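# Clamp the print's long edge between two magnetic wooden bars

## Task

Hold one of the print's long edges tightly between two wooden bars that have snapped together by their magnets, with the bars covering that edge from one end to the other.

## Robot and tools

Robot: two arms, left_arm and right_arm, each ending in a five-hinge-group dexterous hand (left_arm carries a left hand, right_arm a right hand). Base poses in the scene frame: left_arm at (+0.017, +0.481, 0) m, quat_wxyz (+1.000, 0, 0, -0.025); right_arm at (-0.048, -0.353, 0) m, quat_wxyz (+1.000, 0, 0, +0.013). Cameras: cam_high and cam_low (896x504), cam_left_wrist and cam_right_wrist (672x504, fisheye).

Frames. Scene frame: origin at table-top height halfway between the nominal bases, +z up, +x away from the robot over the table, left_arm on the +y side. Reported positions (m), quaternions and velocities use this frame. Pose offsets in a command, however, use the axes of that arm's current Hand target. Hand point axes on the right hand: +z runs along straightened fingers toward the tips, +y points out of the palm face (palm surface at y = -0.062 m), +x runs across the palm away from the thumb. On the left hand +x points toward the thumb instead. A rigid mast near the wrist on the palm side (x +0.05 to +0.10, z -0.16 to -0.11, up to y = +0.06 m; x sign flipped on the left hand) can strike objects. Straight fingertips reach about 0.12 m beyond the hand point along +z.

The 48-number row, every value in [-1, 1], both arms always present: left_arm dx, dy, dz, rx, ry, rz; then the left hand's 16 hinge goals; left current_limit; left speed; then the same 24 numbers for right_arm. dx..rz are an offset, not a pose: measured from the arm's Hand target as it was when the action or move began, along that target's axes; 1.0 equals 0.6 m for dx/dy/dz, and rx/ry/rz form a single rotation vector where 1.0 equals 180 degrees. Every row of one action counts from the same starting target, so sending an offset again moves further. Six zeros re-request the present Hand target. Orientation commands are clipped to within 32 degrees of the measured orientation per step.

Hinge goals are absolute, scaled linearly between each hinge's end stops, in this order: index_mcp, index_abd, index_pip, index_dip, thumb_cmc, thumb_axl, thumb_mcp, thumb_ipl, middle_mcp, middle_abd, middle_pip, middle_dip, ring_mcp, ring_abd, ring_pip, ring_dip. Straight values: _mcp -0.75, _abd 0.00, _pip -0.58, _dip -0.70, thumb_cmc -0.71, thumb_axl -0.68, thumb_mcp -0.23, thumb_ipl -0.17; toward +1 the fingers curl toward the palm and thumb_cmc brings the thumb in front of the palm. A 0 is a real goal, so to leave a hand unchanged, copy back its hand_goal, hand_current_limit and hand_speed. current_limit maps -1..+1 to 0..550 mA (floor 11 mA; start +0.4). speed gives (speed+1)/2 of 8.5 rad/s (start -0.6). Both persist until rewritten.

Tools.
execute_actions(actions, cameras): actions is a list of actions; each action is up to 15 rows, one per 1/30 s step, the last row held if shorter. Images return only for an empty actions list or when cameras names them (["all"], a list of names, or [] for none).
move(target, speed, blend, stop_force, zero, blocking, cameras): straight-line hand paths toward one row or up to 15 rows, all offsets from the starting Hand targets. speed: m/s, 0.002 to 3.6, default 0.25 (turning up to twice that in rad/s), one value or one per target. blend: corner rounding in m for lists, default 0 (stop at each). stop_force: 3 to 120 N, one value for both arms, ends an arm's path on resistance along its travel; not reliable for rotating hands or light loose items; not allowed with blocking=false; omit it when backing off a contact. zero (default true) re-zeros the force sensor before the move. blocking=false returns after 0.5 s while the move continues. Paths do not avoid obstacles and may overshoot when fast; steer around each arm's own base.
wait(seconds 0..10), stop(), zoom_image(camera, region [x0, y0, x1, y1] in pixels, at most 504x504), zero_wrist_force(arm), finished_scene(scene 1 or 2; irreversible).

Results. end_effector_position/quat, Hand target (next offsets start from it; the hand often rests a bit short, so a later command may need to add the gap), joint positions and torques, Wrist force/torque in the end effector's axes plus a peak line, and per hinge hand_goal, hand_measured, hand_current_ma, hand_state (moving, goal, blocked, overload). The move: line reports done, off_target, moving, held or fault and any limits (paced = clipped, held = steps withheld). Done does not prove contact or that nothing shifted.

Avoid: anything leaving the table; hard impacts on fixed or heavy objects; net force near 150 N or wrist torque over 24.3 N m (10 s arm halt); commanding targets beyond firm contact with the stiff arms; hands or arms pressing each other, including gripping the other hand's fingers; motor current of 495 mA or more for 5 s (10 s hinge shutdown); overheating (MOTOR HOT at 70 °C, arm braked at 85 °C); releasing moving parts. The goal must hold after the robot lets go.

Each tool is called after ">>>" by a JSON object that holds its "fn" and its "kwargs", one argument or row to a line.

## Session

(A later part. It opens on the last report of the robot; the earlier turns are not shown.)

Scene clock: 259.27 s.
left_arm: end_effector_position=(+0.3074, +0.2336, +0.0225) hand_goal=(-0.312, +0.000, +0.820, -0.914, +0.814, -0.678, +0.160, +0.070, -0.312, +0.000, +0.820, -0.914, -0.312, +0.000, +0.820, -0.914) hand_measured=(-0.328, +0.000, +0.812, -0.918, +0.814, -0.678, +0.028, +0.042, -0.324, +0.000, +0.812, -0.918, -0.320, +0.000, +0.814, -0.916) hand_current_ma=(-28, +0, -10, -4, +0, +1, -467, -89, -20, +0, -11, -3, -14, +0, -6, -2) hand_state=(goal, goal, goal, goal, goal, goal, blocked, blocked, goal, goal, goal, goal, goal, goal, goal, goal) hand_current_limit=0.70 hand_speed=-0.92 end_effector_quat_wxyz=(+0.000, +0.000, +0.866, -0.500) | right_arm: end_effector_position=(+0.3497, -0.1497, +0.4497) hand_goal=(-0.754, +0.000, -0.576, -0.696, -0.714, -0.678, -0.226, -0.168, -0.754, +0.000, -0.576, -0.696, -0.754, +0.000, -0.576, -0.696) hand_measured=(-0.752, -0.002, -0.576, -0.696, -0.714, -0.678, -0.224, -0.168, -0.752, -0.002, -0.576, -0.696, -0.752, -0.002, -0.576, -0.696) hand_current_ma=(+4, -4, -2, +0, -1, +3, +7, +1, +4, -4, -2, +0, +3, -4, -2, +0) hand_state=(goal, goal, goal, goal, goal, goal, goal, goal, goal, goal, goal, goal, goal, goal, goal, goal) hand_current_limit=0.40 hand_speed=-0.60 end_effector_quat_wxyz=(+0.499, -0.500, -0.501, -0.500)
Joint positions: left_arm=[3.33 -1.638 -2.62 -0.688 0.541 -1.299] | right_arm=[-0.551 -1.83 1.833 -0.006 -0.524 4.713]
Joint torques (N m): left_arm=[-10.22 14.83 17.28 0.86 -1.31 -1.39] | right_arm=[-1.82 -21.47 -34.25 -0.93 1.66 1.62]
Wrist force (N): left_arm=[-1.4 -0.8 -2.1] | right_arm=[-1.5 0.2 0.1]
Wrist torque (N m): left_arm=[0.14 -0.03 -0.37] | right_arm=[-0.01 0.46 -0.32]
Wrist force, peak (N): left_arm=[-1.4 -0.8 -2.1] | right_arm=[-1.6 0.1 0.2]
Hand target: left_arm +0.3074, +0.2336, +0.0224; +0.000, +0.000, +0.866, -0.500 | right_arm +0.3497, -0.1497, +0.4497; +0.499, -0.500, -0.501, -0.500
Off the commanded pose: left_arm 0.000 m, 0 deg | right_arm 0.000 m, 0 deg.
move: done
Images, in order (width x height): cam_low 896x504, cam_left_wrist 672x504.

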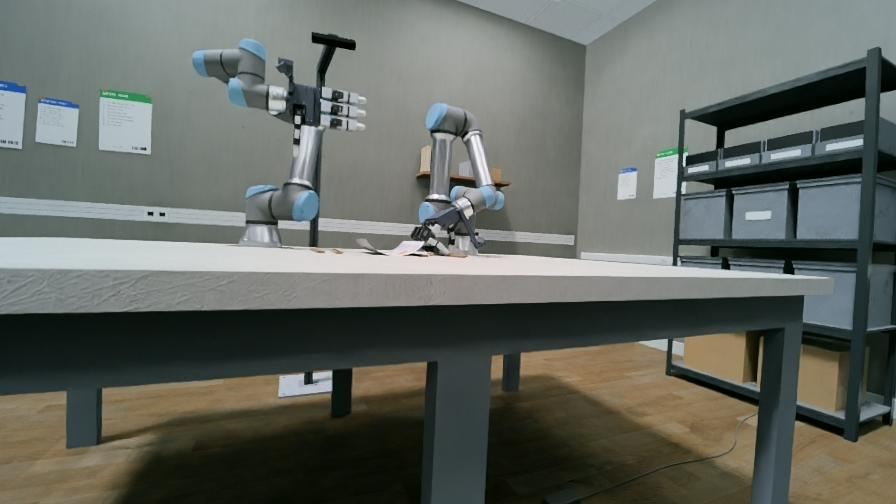

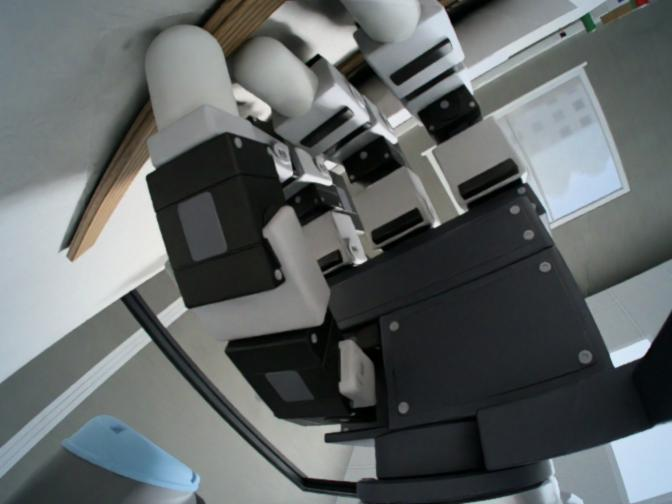

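>>> {"fn": "move", "kwargs": {
  "target": [
    [0,0,0,0,0,0,-0.3123,0,0.8197,-0.913,0.814,-0.678,-0.3,0.0703,-0.3123,0,0.8197,-0.913,-0.3123,0,0.8197,-0.913,0.4,-0.8,0,0,0,0,0,0,-0.754,0,-0.576,-0.696,-0.714,-0.678,-0.226,-0.168,-0.754,0,-0.576,-0.696,-0.754,0,-0.576,-0.696,0.4,-0.6],
    [0,-0.25,-0.15,0,0,0,-0.3123,0,0.8197,-0.913,0.814,-0.678,-0.3,0.0703,-0.3123,0,0.8197,-0.913,-0.3123,0,0.8197,-0.913,0.4,-0.8,0,0,0,0,0,0,-0.754,0,-0.576,-0.696,-0.714,-0.678,-0.226,-0.168,-0.754,0,-0.576,-0.696,-0.754,0,-0.576,-0.696,0.4,-0.6]
  ],
  "speed": [0.05,0.2],
  "cameras": ["cam_high","cam_right_wrist"]
}}

>>> {"fn": "zoom_image", "kwargs": {
  "camera": "cam_high",
  "region": [430, 170, 590, 300]
}}

>>> {"fn": "zoom_image", "kwargs": {
  "camera": "cam_right_wrist",
  "region": [420, 80, 660, 310]
}}

Scene clock: 271.20 s.
left_arm: end_effector_position=(+0.3074, +0.2364, +0.1973) hand_goal=(-0.312, +0.000, +0.820, -0.914, +0.814, -0.678, -0.300, +0.070, -0.312, +0.000, +0.820, -0.914, -0.312, +0.000, +0.820, -0.914) hand_measured=(-0.312, +0.000, +0.814, -0.918, +0.814, -0.678, -0.294, +0.068, -0.312, +0.000, +0.814, -0.918, -0.312, +0.000, +0.814, -0.916) hand_current_ma=(+0, +0, -8, -3, +0, +1, +10, -3, +0, +0, -9, -3, +0, +0, -6, -2) hand_state=(goal, goal, goal, goal, goal, goal, goal, goal, goal, goal, goal, goal, goal, goal, goal, goal) hand_current_limit=0.40 hand_speed=-0.80 end_effector_quat_wxyz=(+0.000, +0.000, +0.866, -0.499) | right_arm: end_effector_position=(+0.3497, -0.1497, +0.4497) hand_goal=(-0.754, +0.000, -0.576, -0.696, -0.714, -0.678, -0.226, -0.168, -0.754, +0.000, -0.576, -0.696, -0.754, +0.000, -0.576, -0.696) hand_measured=(-0.752, -0.002, -0.576, -0.696, -0.714, -0.678, -0.224, -0.168, -0.752, -0.002, -0.576, -0.696, -0.752, -0.002, -0.576, -0.696) hand_current_ma=(+4, -4, -2, +0, -1, +3, +7, +1, +4, -4, -2, +0, +3, -4, -2, +0) hand_state=(goal, goal, goal, goal, goal, goal, goal, goal, goal, goal, goal, goal, goal, goal, goal, goal) hand_current_limit=0.40 hand_speed=-0.60 end_effector_quat_wxyz=(+0.499, -0.500, -0.501, -0.500)
Joint positions: left_arm=[3.339 -1.172 -2.345 -1.444 0.543 -1.282] | right_arm=[-0.551 -1.83 1.833 -0.006 -0.524 4.713]
Joint torques (N m): left_arm=[-9.35 1.7 29.1 0.65 -3.17 -1.85] | right_arm=[-2.13 -21.35 -34.77 -0.75 1.78 2.05]
Wrist force (N): left_arm=[-1.1 0.5 -0.3] | right_arm=[-1.3 0.1 0.5]
Wrist torque (N m): left_arm=[0.16 0.03 -0.41] | right_arm=[-0.05 0.43 -0.31]
Wrist force, peak (N): left_arm=[-1.4 -1.2 -2.3] | right_arm=[-1.8 0.4 0.4]
Hand target: left_arm +0.3073, +0.2364, +0.1974; +0.000, +0.000, +0.866, -0.500 | right_arm +0.3497, -0.1497, +0.4497; +0.499, -0.500, -0.501, -0.500
Off the commanded pose: left_arm 0.000 m, 0 deg | right_arm 0.000 m, 0 deg.
move: done
Images, in order (width x height): cam_high 896x504, cam_right_wrist 672x504.

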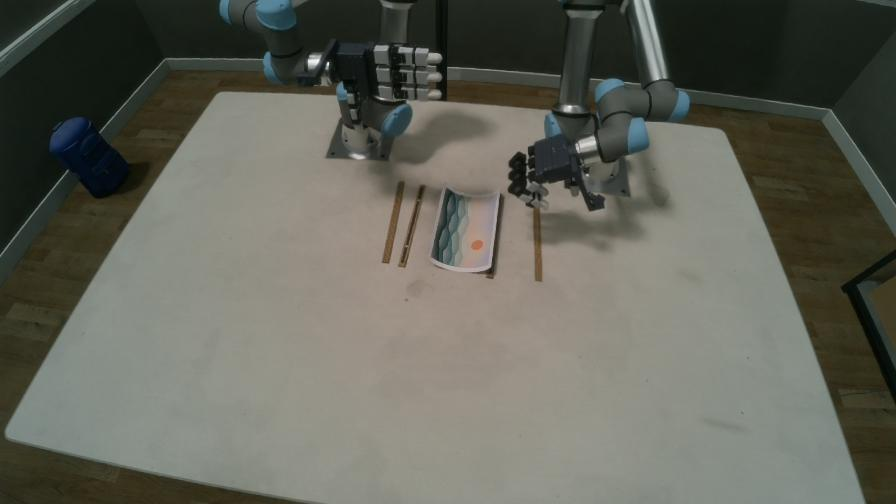

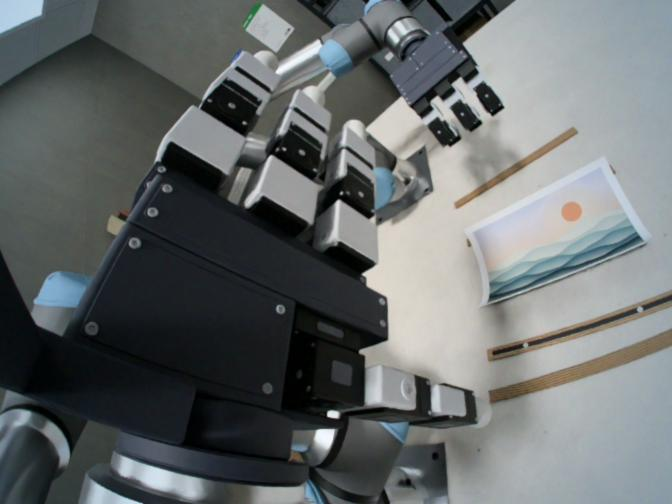

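Scaled by 3.150.

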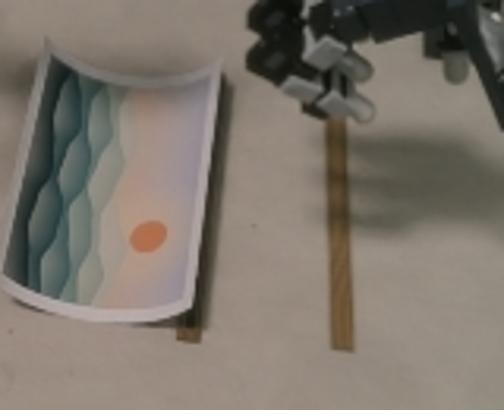

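Scaled by 2.100 from the camera's 672x504 image, which has a finer 960x720 frame.

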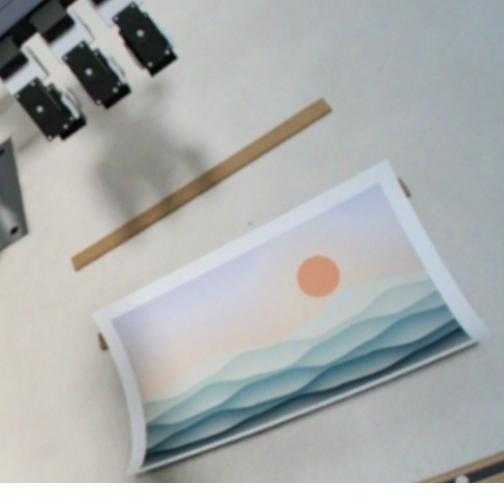

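>>> {"fn": "move", "kwargs": {
  "target": [
    [-0.1,0,-0.06,-0.0218,0.2049,0.1435,-0.973,0,-0.971,-0.696,-0.714,-0.678,-0.2247,-0.1676,-0.6164,-0.0667,-0.971,-0.971,-0.6164,0.0667,-0.971,-0.971,0.4,-0.7,0,0,0,0,0,0,-0.754,0,-0.576,-0.696,-0.714,-0.678,-0.226,-0.168,-0.754,0,-0.576,-0.696,-0.754,0,-0.576,-0.696,0.4,-0.6],
    [-0.2243,0.0595,-0.1122,-0.0436,0.4098,0.287,-0.973,0,-0.971,-0.696,-0.714,-0.678,-0.2247,-0.1676,-0.6164,-0.0667,-0.971,-0.971,-0.6164,0.0667,-0.971,-0.971,0.4,-0.7,0,0,0,0,0,0,-0.754,0,-0.576,-0.696,-0.714,-0.678,-0.226,-0.168,-0.754,0,-0.576,-0.696,-0.754,0,-0.576,-0.696,0.4,-0.6]
  ],
  "speed": 0.3,
  "blend": [0.03,0],
  "cameras": ["all"]
}}

>>> {"fn": "zoom_image", "kwargs": {
  "camera": "cam_right_wrist",
  "region": [420, 60, 660, 310]
}}

>>> {"fn": "zoom_image", "kwargs": {
  "camera": "cam_left_wrist",
  "region": [180, 0, 580, 240]
}}

Scene clock: 276.70 s.
left_arm: end_effector_position=(+0.4419, +0.3124, +0.2002) hand_goal=(-0.974, +0.000, -0.972, -0.696, -0.714, -0.678, -0.224, -0.168, -0.616, -0.066, -0.972, -0.972, -0.616, +0.066, -0.972, -0.972) hand_measured=(-0.952, +0.000, -0.964, -0.698, -0.696, -0.678, -0.224, -0.164, -0.604, -0.062, -0.964, -0.970, -0.602, +0.062, -0.964, -0.970) hand_current_ma=(+48, +0, +10, -2, +32, +1, +1, +6, +23, +3, +11, +2, +27, -3, +10, +3) hand_state=(blocked, goal, goal, goal, goal, goal, goal, goal, goal, goal, goal, goal, goal, goal, goal, goal) hand_current_limit=0.40 hand_speed=-0.70 end_effector_quat_wxyz=(-0.299, +0.641, +0.641, -0.299) | right_arm: end_effector_position=(+0.3497, -0.1497, +0.4497) hand_goal=(-0.754, +0.000, -0.576, -0.696, -0.714, -0.678, -0.226, -0.168, -0.754, +0.000, -0.576, -0.696, -0.754, +0.000, -0.576, -0.696) hand_measured=(-0.752, -0.002, -0.576, -0.696, -0.714, -0.678, -0.224, -0.168, -0.752, -0.002, -0.576, -0.696, -0.752, -0.002, -0.576, -0.696) hand_current_ma=(+4, -4, -2, +0, -1, +3, +7, +1, +4, -4, -2, +0, +3, -4, -2, +0) hand_state=(goal, goal, goal, goal, goal, goal, goal, goal, goal, goal, goal, goal, goal, goal, goal, goal) hand_current_limit=0.40 hand_speed=-0.60 end_effector_quat_wxyz=(+0.499, -0.500, -0.501, -0.500)
Joint positions: left_arm=[3.087 -1.846 -1.508 -2.229 1.491 -0.068] | right_arm=[-0.551 -1.83 1.833 -0.006 -0.524 4.713]
Joint torques (N m): left_arm=[13.91 43.82 14.45 2.82 1.2 0.02] | right_arm=[-3.19 -20.93 -34.52 -0.62 1.68 2.31]
Wrist force (N): left_arm=[-1.0 0.6 -0.3] | right_arm=[-1.3 0.1 0.2]
Wrist torque (N m): left_arm=[0.06 -0.03 -0.24] | right_arm=[-0.04 0.44 -0.31]
Wrist force, peak (N): left_arm=[-1.2 0.9 -0.8] | right_arm=[-1.6 0.6 0.2]
Hand target: left_arm +0.4419, +0.3125, +0.2002; -0.299, +0.641, +0.641, -0.298 | right_arm +0.3497, -0.1497, +0.4497; +0.499, -0.500, -0.501, -0.500
Off the commanded pose: left_arm 0.000 m, 0 deg | right_arm 0.000 m, 0 deg.
move: done

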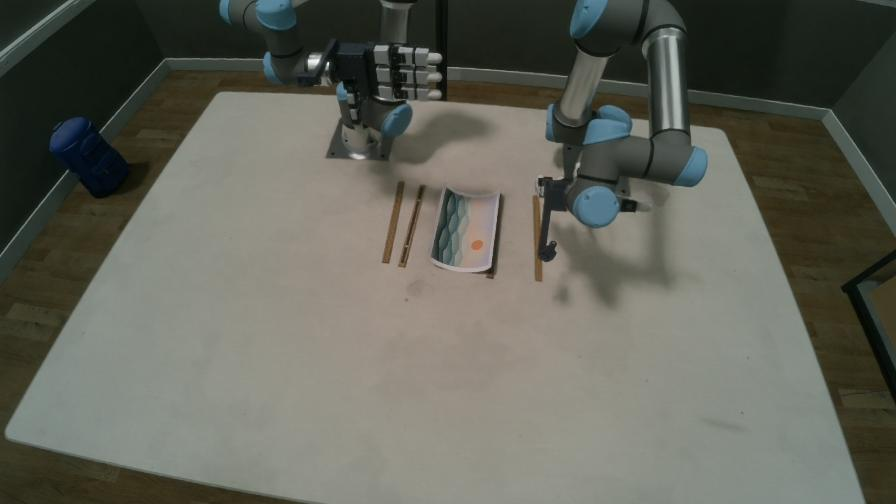

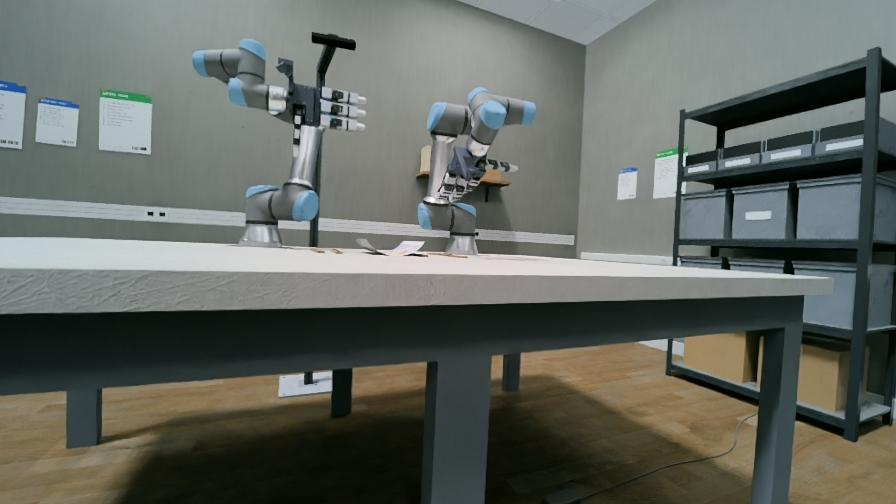

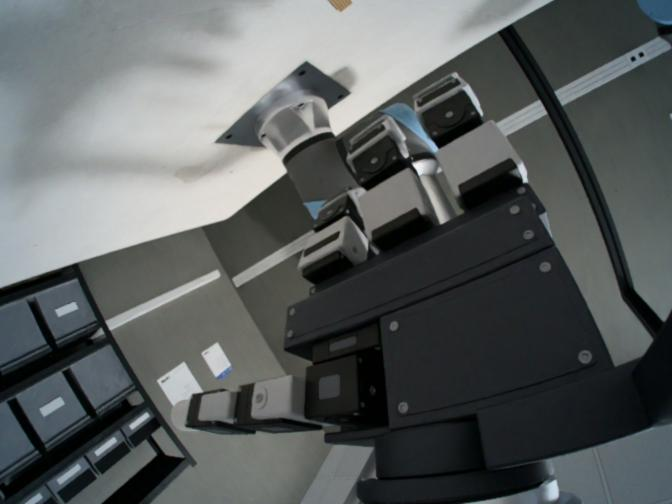

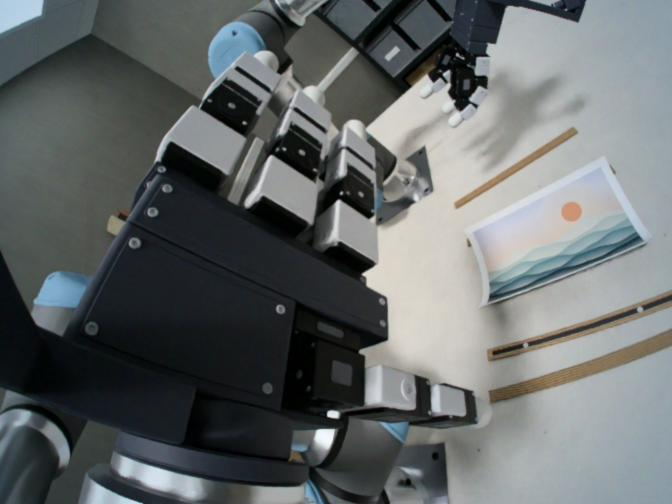

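Scaled by 2.016 from the camera's 672x504 image, which has a finer 960x720 frame.

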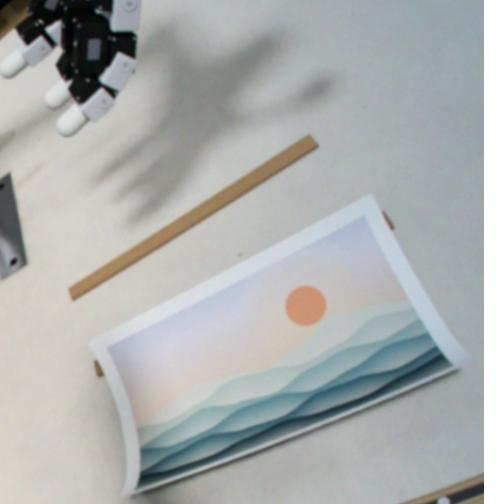

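Scaled by 1.260 from the camera's 672x504 image, which has a finer 960x720 frame.

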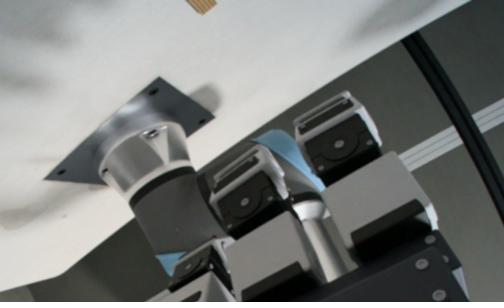

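>>> {"fn": "move", "kwargs": {
  "target": [
    [0,0.2043,0.1715,0,0,0,-0.973,0,-0.971,-0.696,-0.714,-0.678,-0.2247,-0.1676,-0.6164,-0.0667,-0.971,-0.971,-0.6164,0.0667,-0.971,-0.971,0.4,-0.7,0,0,0,0,0,0,-0.754,0,-0.576,-0.696,-0.714,-0.678,-0.226,-0.168,-0.754,0,-0.576,-0.696,-0.754,0,-0.576,-0.696,0.4,-0.6]
  ],
  "speed": 0.15,
  "cameras": ["all"]
}}

>>> {"fn": "zoom_image", "kwargs": {
  "camera": "cam_right_wrist",
  "region": [440, 80, 600, 230]
}}

>>> {"fn": "zoom_image", "kwargs": {
  "camera": "cam_left_wrist",
  "region": [180, 0, 580, 240]
}}

>>> {"fn": "zoom_image", "kwargs": {
  "camera": "cam_low",
  "region": [380, 190, 540, 270]
}}

>>> {"fn": "zoom_image", "kwargs": {
  "camera": "cam_high",
  "region": [490, 170, 610, 300]
}}

Scene clock: 279.27 s.
left_arm: end_effector_position=(+0.4419, +0.3127, +0.0402) hand_goal=(-0.974, +0.000, -0.972, -0.696, -0.714, -0.678, -0.224, -0.168, -0.616, -0.066, -0.972, -0.972, -0.616, +0.066, -0.972, -0.972) hand_measured=(-0.952, +0.000, -0.966, -0.698, -0.698, -0.678, -0.224, -0.164, -0.604, -0.062, -0.964, -0.970, -0.602, +0.062, -0.966, -0.970) hand_current_ma=(+46, +0, +9, -2, +28, +1, +1, +6, +23, +3, +10, +2, +27, -3, +9, +3) hand_state=(blocked, goal, goal, goal, goal, goal, goal, goal, goal, goal, goal, goal, goal, goal, goal, goal) hand_current_limit=0.40 hand_speed=-0.70 end_effector_quat_wxyz=(-0.299, +0.641, +0.641, -0.299) | right_arm: end_effector_position=(+0.3497, -0.1497, +0.4497) hand_goal=(-0.754, +0.000, -0.576, -0.696, -0.714, -0.678, -0.226, -0.168, -0.754, +0.000, -0.576, -0.696, -0.754, +0.000, -0.576, -0.696) hand_measured=(-0.752, -0.002, -0.576, -0.696, -0.714, -0.678, -0.224, -0.168, -0.752, -0.002, -0.576, -0.696, -0.752, -0.002, -0.576, -0.696) hand_current_ma=(+4, -4, -2, +0, -1, +3, +7, +1, +4, -4, -2, +0, +3, -4, -2, +0) hand_state=(goal, goal, goal, goal, goal, goal, goal, goal, goal, goal, goal, goal, goal, goal, goal, goal) hand_current_limit=0.40 hand_speed=-0.60 end_effector_quat_wxyz=(+0.499, -0.500, -0.501, -0.500)
Joint positions: left_arm=[3.088 -1.994 -1.746 -1.842 1.492 -0.068] | right_arm=[-0.551 -1.83 1.833 -0.006 -0.524 4.713]
Joint torques (N m): left_arm=[8.77 39.77 19.57 0.86 0.35 0.14] | right_arm=[-3.32 -21.25 -33.85 -0.66 1.71 2.18]
Wrist force (N): left_arm=[-0.9 0.5 -0.1] | right_arm=[-1.2 0.4 0.6]
Wrist torque (N m): left_arm=[0.04 -0.06 -0.24] | right_arm=[-0.02 0.41 -0.29]
Wrist force, peak (N): left_arm=[-0.9 2.1 0.8] | right_arm=[-1.7 0.3 0.2]
Hand target: left_arm +0.4420, +0.3127, +0.0402; -0.299, +0.641, +0.641, -0.298 | right_arm +0.3497, -0.1497, +0.4497; +0.499, -0.500, -0.501, -0.500
Off the commanded pose: left_arm 0.000 m, 0 deg | right_arm 0.000 m, 0 deg.
move: done

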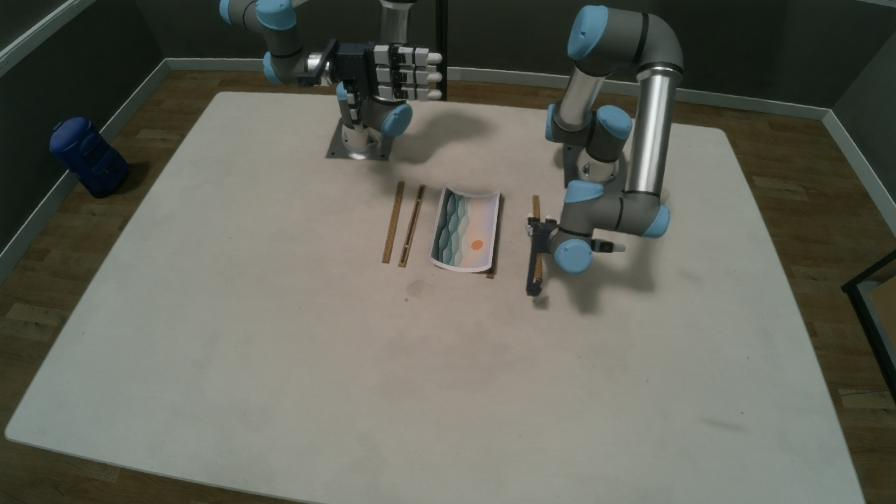

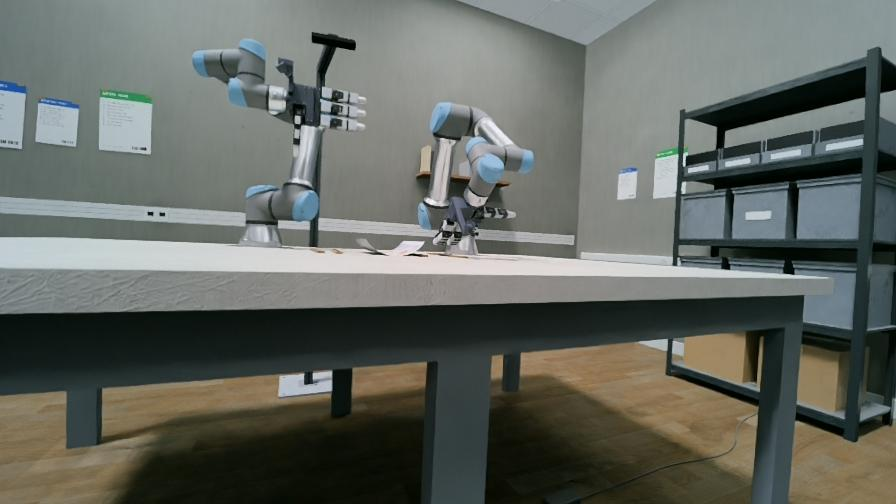

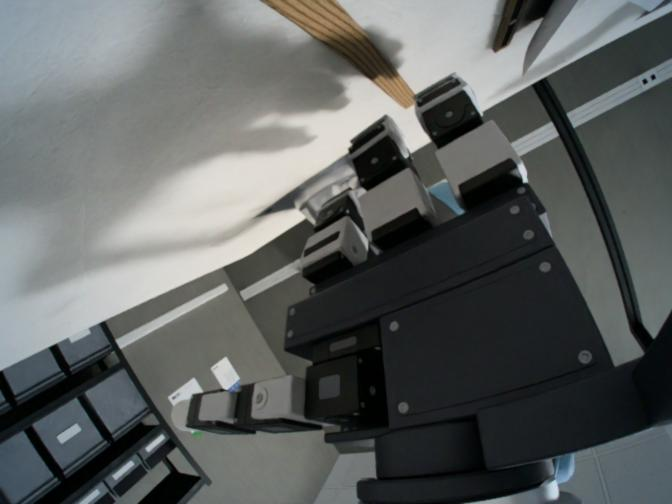

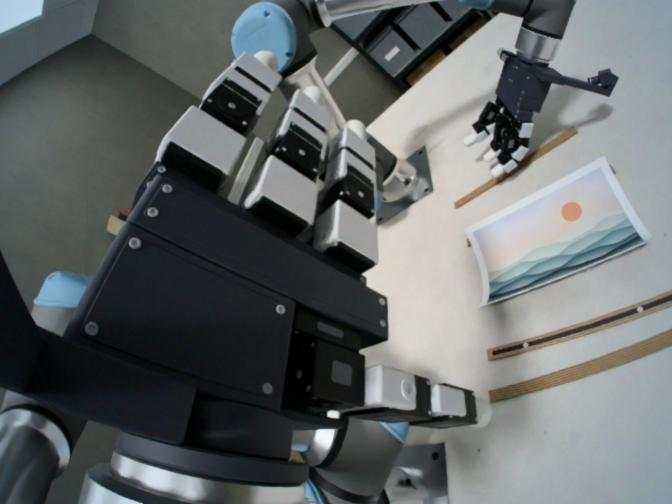

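Scaled by 3.150 from the camera's 672x504 image, which has a finer 960x720 frame.

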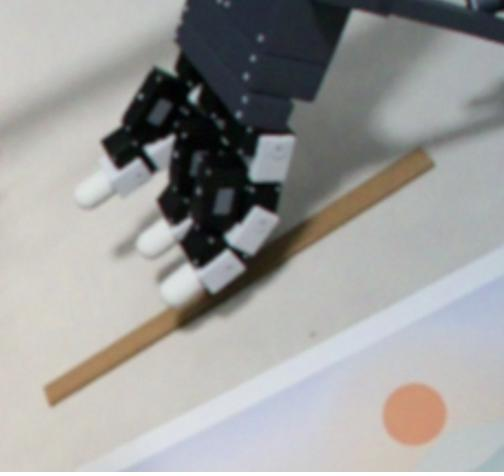

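Scaled by 1.260 from the camera's 672x504 image, which has a finer 960x720 frame.

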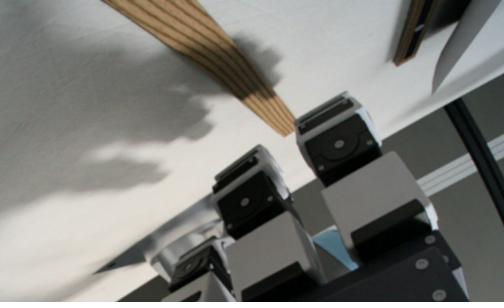

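Scaled by 3.150.

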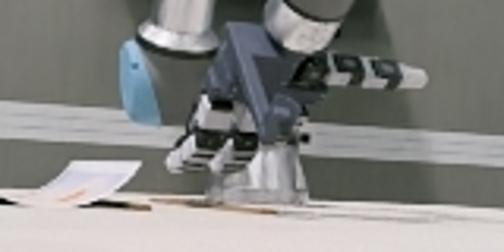

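Scaled by 3.877.

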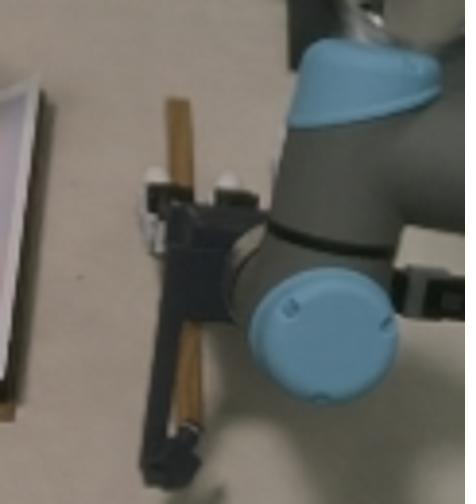

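>>> {"fn": "move", "kwargs": {
  "target": [
    [0,0.0421,0.0354,0,0,0,-0.973,0,-0.971,-0.696,-0.714,-0.678,-0.2247,-0.1676,-0.6164,-0.0667,-0.971,-0.971,-0.6164,0.0667,-0.971,-0.971,0.4,-0.7,0,0,0,0,0,0,-0.754,0,-0.576,-0.696,-0.714,-0.678,-0.226,-0.168,-0.754,0,-0.576,-0.696,-0.754,0,-0.576,-0.696,0.4,-0.6]
  ],
  "speed": 0.1,
  "cameras": ["all"]
}}

>>> {"fn": "zoom_image", "kwargs": {
  "camera": "cam_right_wrist",
  "region": [440, 80, 600, 230]
}}

>>> {"fn": "zoom_image", "kwargs": {
  "camera": "cam_low",
  "region": [380, 190, 540, 270]
}}

>>> {"fn": "zoom_image", "kwargs": {
  "camera": "cam_high",
  "region": [490, 170, 610, 300]
}}

>>> {"fn": "zoom_image", "kwargs": {
  "camera": "cam_left_wrist",
  "region": [180, 0, 580, 240]
}}

Scene clock: 281.90 s.
left_arm: end_effector_position=(+0.4419, +0.3127, +0.0071) hand_goal=(-0.974, +0.000, -0.972, -0.696, -0.714, -0.678, -0.224, -0.168, -0.616, -0.066, -0.972, -0.972, -0.616, +0.066, -0.972, -0.972) hand_measured=(-0.952, +0.000, -0.966, -0.698, -0.698, -0.678, -0.224, -0.164, -0.604, -0.062, -0.964, -0.970, -0.602, +0.062, -0.966, -0.970) hand_current_ma=(+46, +0, +9, -2, +28, +1, +1, +6, +23, +3, +10, +2, +27, -3, +9, +3) hand_state=(blocked, goal, goal, goal, goal, goal, goal, goal, goal, goal, goal, goal, goal, goal, goal, goal) hand_current_limit=0.40 hand_speed=-0.70 end_effector_quat_wxyz=(-0.299, +0.641, +0.641, -0.299) | right_arm: end_effector_position=(+0.3497, -0.1497, +0.4497) hand_goal=(-0.754, +0.000, -0.576, -0.696, -0.714, -0.678, -0.226, -0.168, -0.754, +0.000, -0.576, -0.696, -0.754, +0.000, -0.576, -0.696) hand_measured=(-0.752, -0.002, -0.576, -0.696, -0.714, -0.678, -0.224, -0.168, -0.752, -0.002, -0.576, -0.696, -0.752, -0.002, -0.576, -0.696) hand_current_ma=(+4, -4, -2, +0, -1, +3, +7, +1, +4, -4, -2, +0, +3, -4, -2, +0) hand_state=(goal, goal, goal, goal, goal, goal, goal, goal, goal, goal, goal, goal, goal, goal, goal, goal) hand_current_limit=0.40 hand_speed=-0.60 end_effector_quat_wxyz=(+0.499, -0.500, -0.501, -0.500)
Joint positions: left_arm=[3.088 -2.041 -1.776 -1.765 1.492 -0.068] | right_arm=[-0.551 -1.83 1.833 -0.006 -0.524 4.713]
Joint torques (N m): left_arm=[1.16 47.97 24.86 -2.63 0.77 0.52] | right_arm=[-2.92 -20.89 -33.55 -0.58 1.85 2.17]
Wrist force (N): left_arm=[-1.0 0.5 -0.2] | right_arm=[-1.3 0.3 0.4]
Wrist torque (N m): left_arm=[0.03 -0.04 -0.28] | right_arm=[-0.02 0.42 -0.30]
Wrist force, peak (N): left_arm=[-1.1 1.3 0.3] | right_arm=[-1.6 0.4 0.2]
Hand target: left_arm +0.4420, +0.3127, +0.0072; -0.299, +0.641, +0.641, -0.298 | right_arm +0.3497, -0.1497, +0.4497; +0.499, -0.500, -0.501, -0.500
Off the commanded pose: left_arm 0.000 m, 0 deg | right_arm 0.000 m, 0 deg.
move: done

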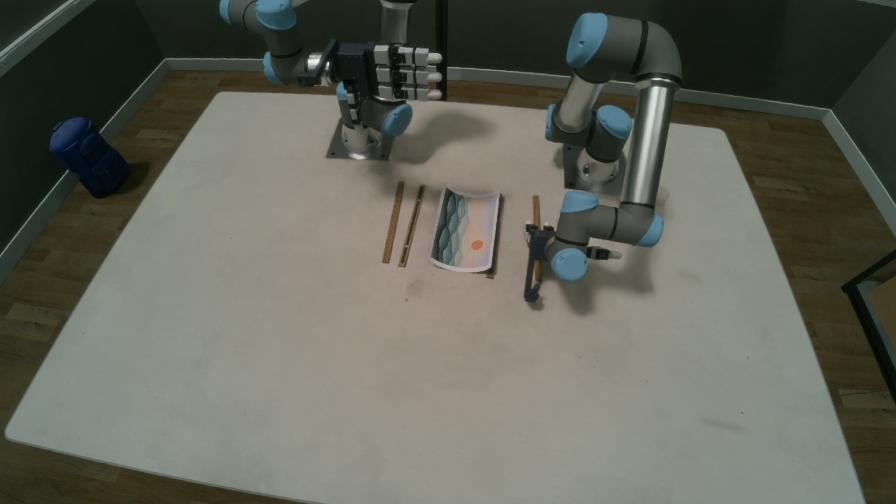

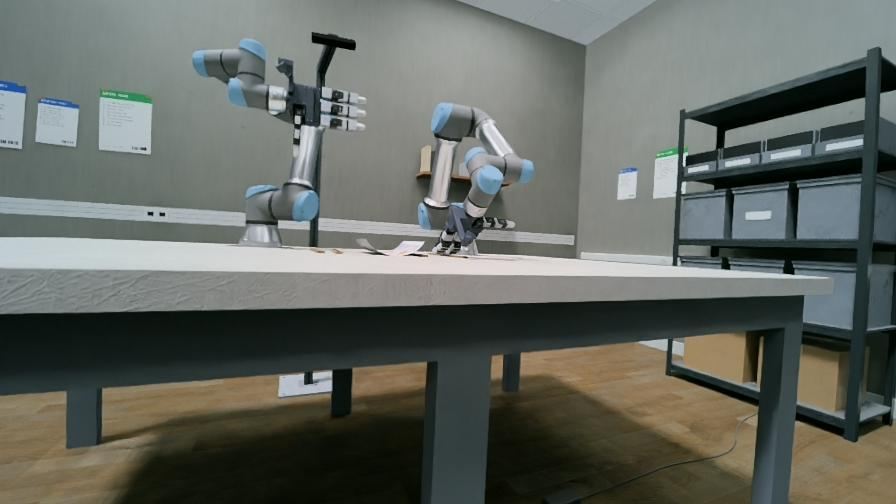

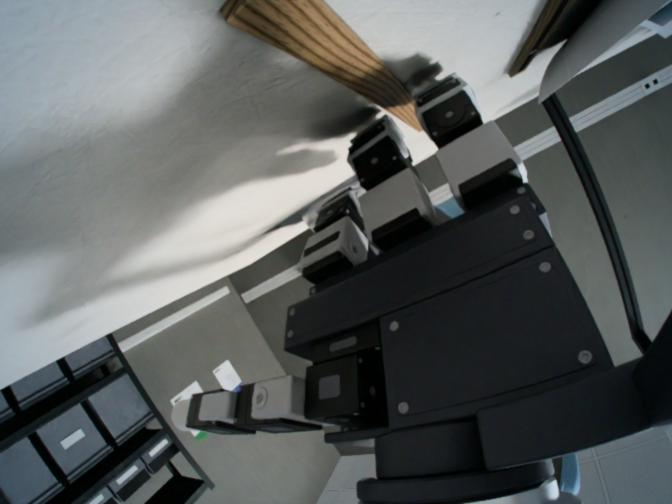

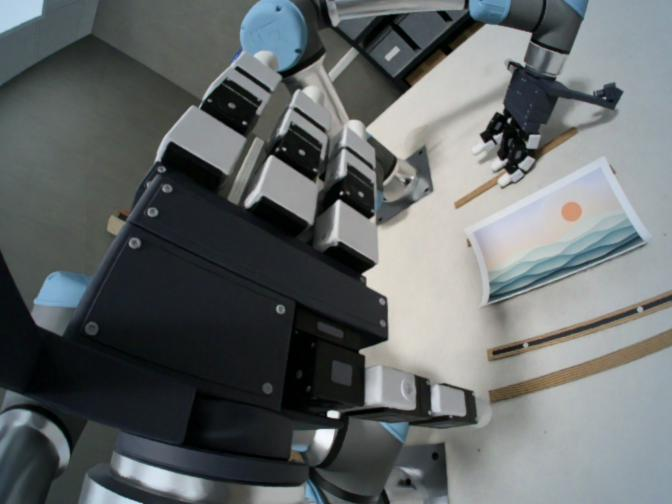

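Scaled by 3.150 from the camera's 672x504 image, which has a finer 960x720 frame.

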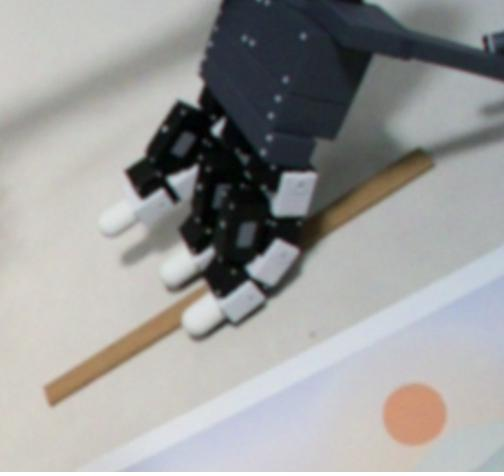

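Scaled by 3.150.

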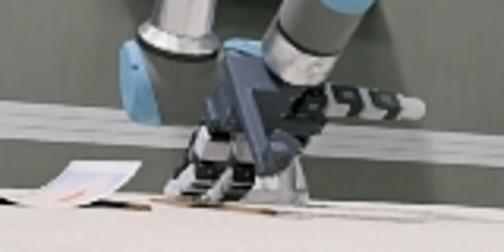

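Scaled by 3.877.

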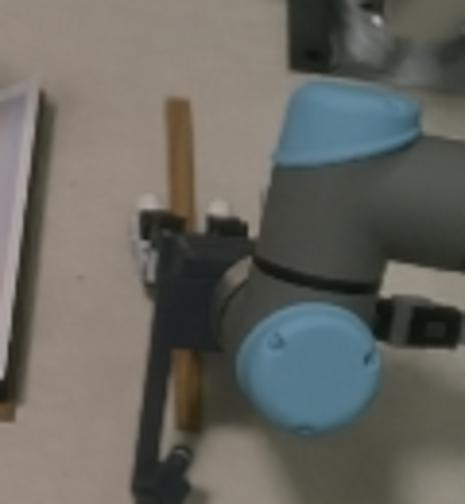

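Scaled by 1.260 from the camera's 672x504 image, which has a finer 960x720 frame.

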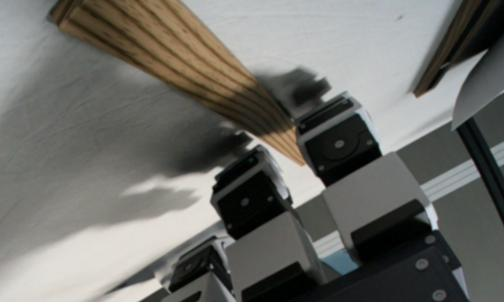

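>>> {"fn": "move", "kwargs": {
  "target": [
    [0,0.0153,0.0129,0,0,0,-0.973,0,-0.971,-0.696,-0.714,-0.678,-0.2247,-0.1676,-0.6164,-0.0667,-0.971,-0.971,-0.6164,0.0667,-0.971,-0.971,0.4,-0.7,0,0,0,0,0,0,-0.754,0,-0.576,-0.696,-0.714,-0.678,-0.226,-0.168,-0.754,0,-0.576,-0.696,-0.754,0,-0.576,-0.696,0.4,-0.6]
  ],
  "speed": 0.006,
  "stop_force": 3,
  "cameras": ["cam_right_wrist","cam_left_wrist"]
}}

>>> {"fn": "zoom_image", "kwargs": {
  "camera": "cam_right_wrist",
  "region": [460, 130, 560, 220]
}}

>>> {"fn": "zoom_image", "kwargs": {
  "camera": "cam_left_wrist",
  "region": [180, 0, 580, 240]
}}

Scene clock: 285.67 s.
left_arm: end_effector_position=(+0.4419, +0.3127, -0.0031) hand_goal=(-0.974, +0.000, -0.972, -0.696, -0.714, -0.678, -0.224, -0.168, -0.616, -0.066, -0.972, -0.972, -0.616, +0.066, -0.972, -0.972) hand_measured=(-0.952, +0.000, -0.966, -0.698, -0.698, -0.678, -0.224, -0.164, -0.622, -0.064, -0.980, -0.976, -0.622, +0.064, -0.980, -0.976) hand_current_ma=(+46, +0, +9, -2, +28, +1, +1, +6, -6, +1, -13, -4, -8, -2, -11, -5) hand_state=(blocked, goal, goal, goal, goal, goal, goal, goal, goal, goal, goal, goal, goal, goal, goal, goal) hand_current_limit=0.40 hand_speed=-0.70 end_effector_quat_wxyz=(-0.299, +0.641, +0.641, -0.298) | right_arm: end_effector_position=(+0.3497, -0.1497, +0.4497) hand_goal=(-0.754, +0.000, -0.576, -0.696, -0.714, -0.678, -0.226, -0.168, -0.754, +0.000, -0.576, -0.696, -0.754, +0.000, -0.576, -0.696) hand_measured=(-0.752, -0.002, -0.576, -0.696, -0.714, -0.678, -0.224, -0.168, -0.752, -0.002, -0.576, -0.696, -0.752, -0.002, -0.576, -0.696) hand_current_ma=(+4, -4, -2, +0, -1, +3, +7, +1, +4, -4, -2, +0, +3, -4, -2, +0) hand_state=(goal, goal, goal, goal, goal, goal, goal, goal, goal, goal, goal, goal, goal, goal, goal, goal) hand_current_limit=0.40 hand_speed=-0.60 end_effector_quat_wxyz=(+0.499, -0.500, -0.501, -0.500)
Joint positions: left_arm=[3.088 -2.057 -1.784 -1.741 1.492 -0.068] | right_arm=[-0.551 -1.83 1.833 -0.006 -0.524 4.713]
Joint torques (N m): left_arm=[12.31 47.91 23.74 -2.09 1.25 1.79] | right_arm=[-3.73 -21.58 -34.33 -0.65 1.67 2.49]
Wrist force (N): left_arm=[-1.0 -0.3 -1.4] | right_arm=[-1.3 0.3 0.2]
Wrist torque (N m): left_arm=[0.24 -0.09 -0.25] | right_arm=[0.00 0.44 -0.30]
Wrist force, peak (N): left_arm=[-0.8 -1.1 -4.2] | right_arm=[-1.7 0.3 0.1]
Hand target: left_arm +0.4420, +0.3127, -0.0031; -0.299, +0.641, +0.641, -0.298 (not the last commanded pose) | right_arm +0.3497, -0.1497, +0.4497; +0.499, -0.500, -0.501, -0.500
Off the commanded pose: left_arm 0.002 m, 0 deg | right_arm 0.000 m, 0 deg.
move: contact (left_arm)
Images, in order (width x height): cam_left_wrist 672x504, cam_right_wrist 672x504.

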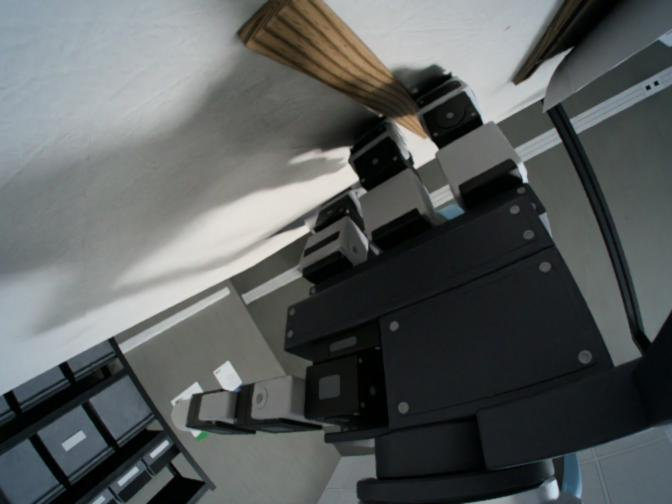

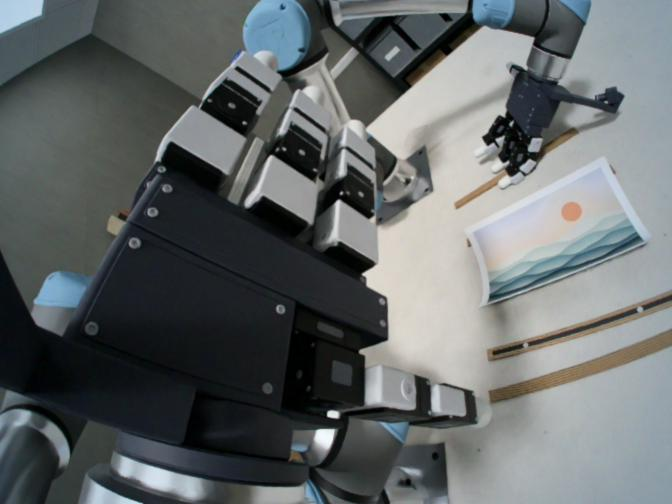

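Scaled by 5.040 from the camera's 672x504 image, which has a finer 960x720 frame.

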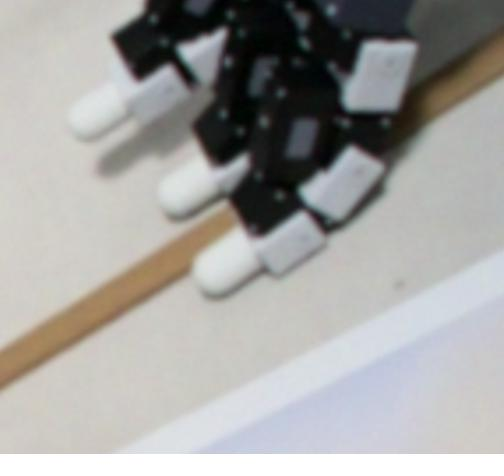

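Scaled by 1.260 from the camera's 672x504 image, which has a finer 960x720 frame.

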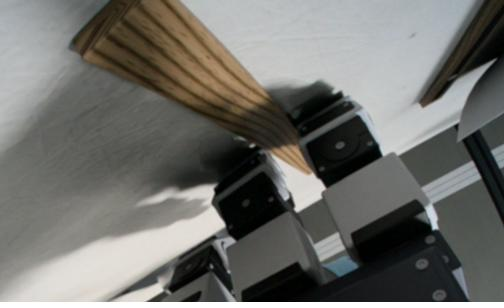

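>>> {"fn": "move", "kwargs": {
  "target": [
    [0,-0.0010,-0.00086,0,0,0,-0.973,0,-0.971,-0.696,-0.714,-0.678,-0.2247,-0.1676,-0.6164,-0.0667,-0.971,-0.971,-0.6164,0.0667,-0.971,-0.971,0.4,-0.92,0,0,0,0,0,0,-0.754,0,-0.576,-0.696,-0.714,-0.678,-0.226,-0.168,-0.754,0,-0.576,-0.696,-0.754,0,-0.576,-0.696,0.4,-0.6],
    [0,-0.0010,-0.00086,0,0,0,-0.973,0,-0.971,-0.696,-0.714,-0.678,-0.2247,-0.1676,-0.6164,0.16,-0.971,-0.971,-0.6164,-0.16,-0.971,-0.971,0.4,-0.92,0,0,0,0,0,0,-0.754,0,-0.576,-0.696,-0.714,-0.678,-0.226,-0.168,-0.754,0,-0.576,-0.696,-0.754,0,-0.576,-0.696,0.4,-0.6]
  ],
  "speed": 0.02,
  "cameras": ["cam_right_wrist","cam_left_wrist","cam_high"]
}}

>>> {"fn": "zoom_image", "kwargs": {
  "camera": "cam_right_wrist",
  "region": [460, 130, 560, 220]
}}

>>> {"fn": "zoom_image", "kwargs": {
  "camera": "cam_left_wrist",
  "region": [180, 0, 580, 240]
}}

>>> {"fn": "zoom_image", "kwargs": {
  "camera": "cam_high",
  "region": [490, 170, 610, 300]
}}

Scene clock: 287.87 s.
left_arm: end_effector_position=(+0.4420, +0.3127, -0.0023) hand_goal=(-0.974, +0.000, -0.972, -0.696, -0.714, -0.678, -0.224, -0.168, -0.616, +0.160, -0.972, -0.972, -0.616, -0.160, -0.972, -0.972) hand_measured=(-0.952, +0.000, -0.966, -0.698, -0.698, -0.678, -0.224, -0.164, -0.618, -0.056, -0.978, -0.976, -0.618, +0.050, -0.978, -0.976) hand_current_ma=(+46, +0, +9, -2, +28, +1, +1, +6, -1, -385, -8, -4, -1, +384, -8, -5) hand_state=(blocked, goal, goal, goal, goal, goal, goal, goal, goal, blocked, goal, goal, goal, blocked, goal, goal) hand_current_limit=0.40 hand_speed=-0.92 end_effector_quat_wxyz=(-0.299, +0.641, +0.641, -0.298) | right_arm: end_effector_position=(+0.3497, -0.1497, +0.4497) hand_goal=(-0.754, +0.000, -0.576, -0.696, -0.714, -0.678, -0.226, -0.168, -0.754, +0.000, -0.576, -0.696, -0.754, +0.000, -0.576, -0.696) hand_measured=(-0.752, -0.002, -0.576, -0.696, -0.714, -0.678, -0.224, -0.168, -0.752, -0.002, -0.576, -0.696, -0.752, -0.002, -0.576, -0.696) hand_current_ma=(+4, -4, -2, +0, -1, +3, +7, +1, +4, -4, -2, +0, +3, -4, -2, +0) hand_state=(goal, goal, goal, goal, goal, goal, goal, goal, goal, goal, goal, goal, goal, goal, goal, goal) hand_current_limit=0.40 hand_speed=-0.60 end_effector_quat_wxyz=(+0.499, -0.500, -0.501, -0.500)
Joint positions: left_arm=[3.088 -2.056 -1.783 -1.743 1.492 -0.068] | right_arm=[-0.551 -1.83 1.833 -0.006 -0.524 4.713]
Joint torques (N m): left_arm=[11.68 41.88 21.21 -0.31 1.34 1.69] | right_arm=[-3.44 -21.43 -34.31 -0.55 1.7 2.34]
Wrist force (N): left_arm=[-1.3 -0.1 -0.7] | right_arm=[-1.3 0.3 0.2]
Wrist torque (N m): left_arm=[0.14 -0.06 -0.29] | right_arm=[0.00 0.44 -0.30]
Wrist force, peak (N): left_arm=[-1.0 -0.5 -1.5] | right_arm=[-1.7 0.1 0.0]
Hand target: left_arm +0.4420, +0.3127, -0.0023; -0.299, +0.641, +0.641, -0.298 | right_arm +0.3497, -0.1497, +0.4497; +0.499, -0.500, -0.501, -0.500
Off the commanded pose: left_arm 0.000 m, 0 deg | right_arm 0.000 m, 0 deg.
move: done
Images, in order (width x height): cam_high 896x504, cam_left_wrist 672x504, cam_right_wrist 672x504.

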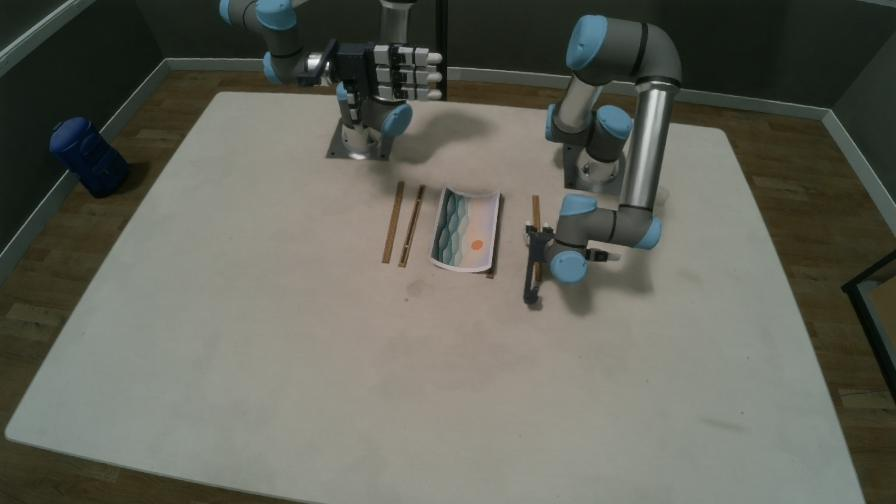

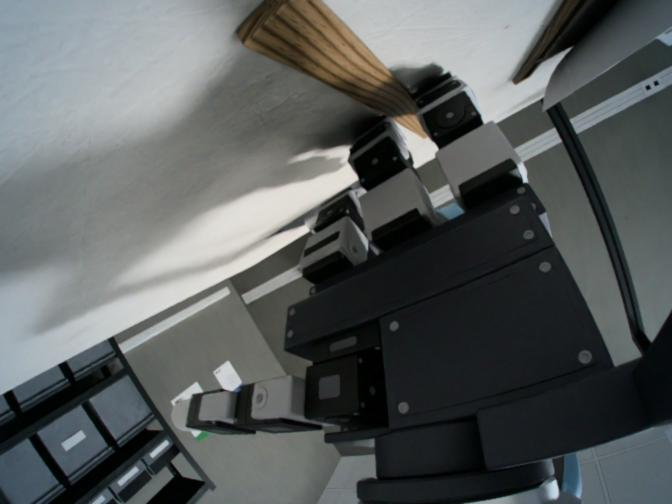

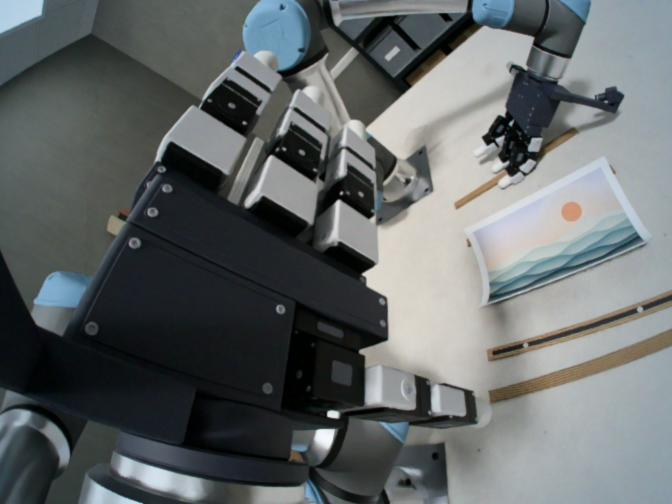

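Scaled by 5.040 from the camera's 672x504 image, which has a finer 960x720 frame.

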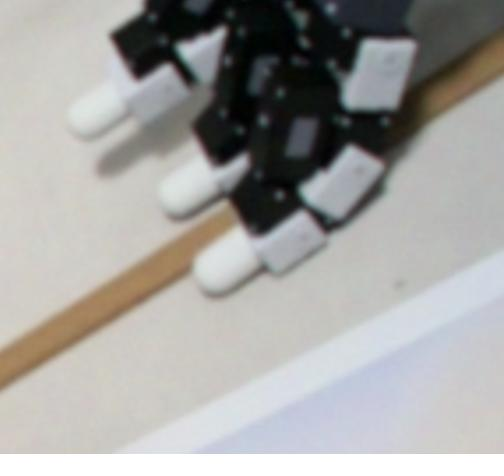

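Scaled by 1.260 from the camera's 672x504 image, which has a finer 960x720 frame.

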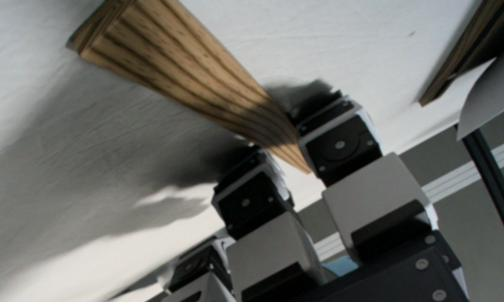

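Scaled by 3.877.

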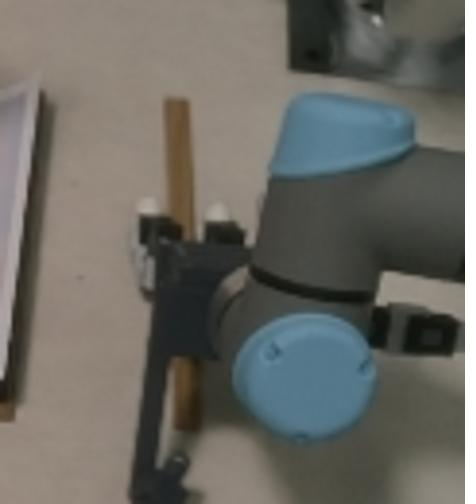

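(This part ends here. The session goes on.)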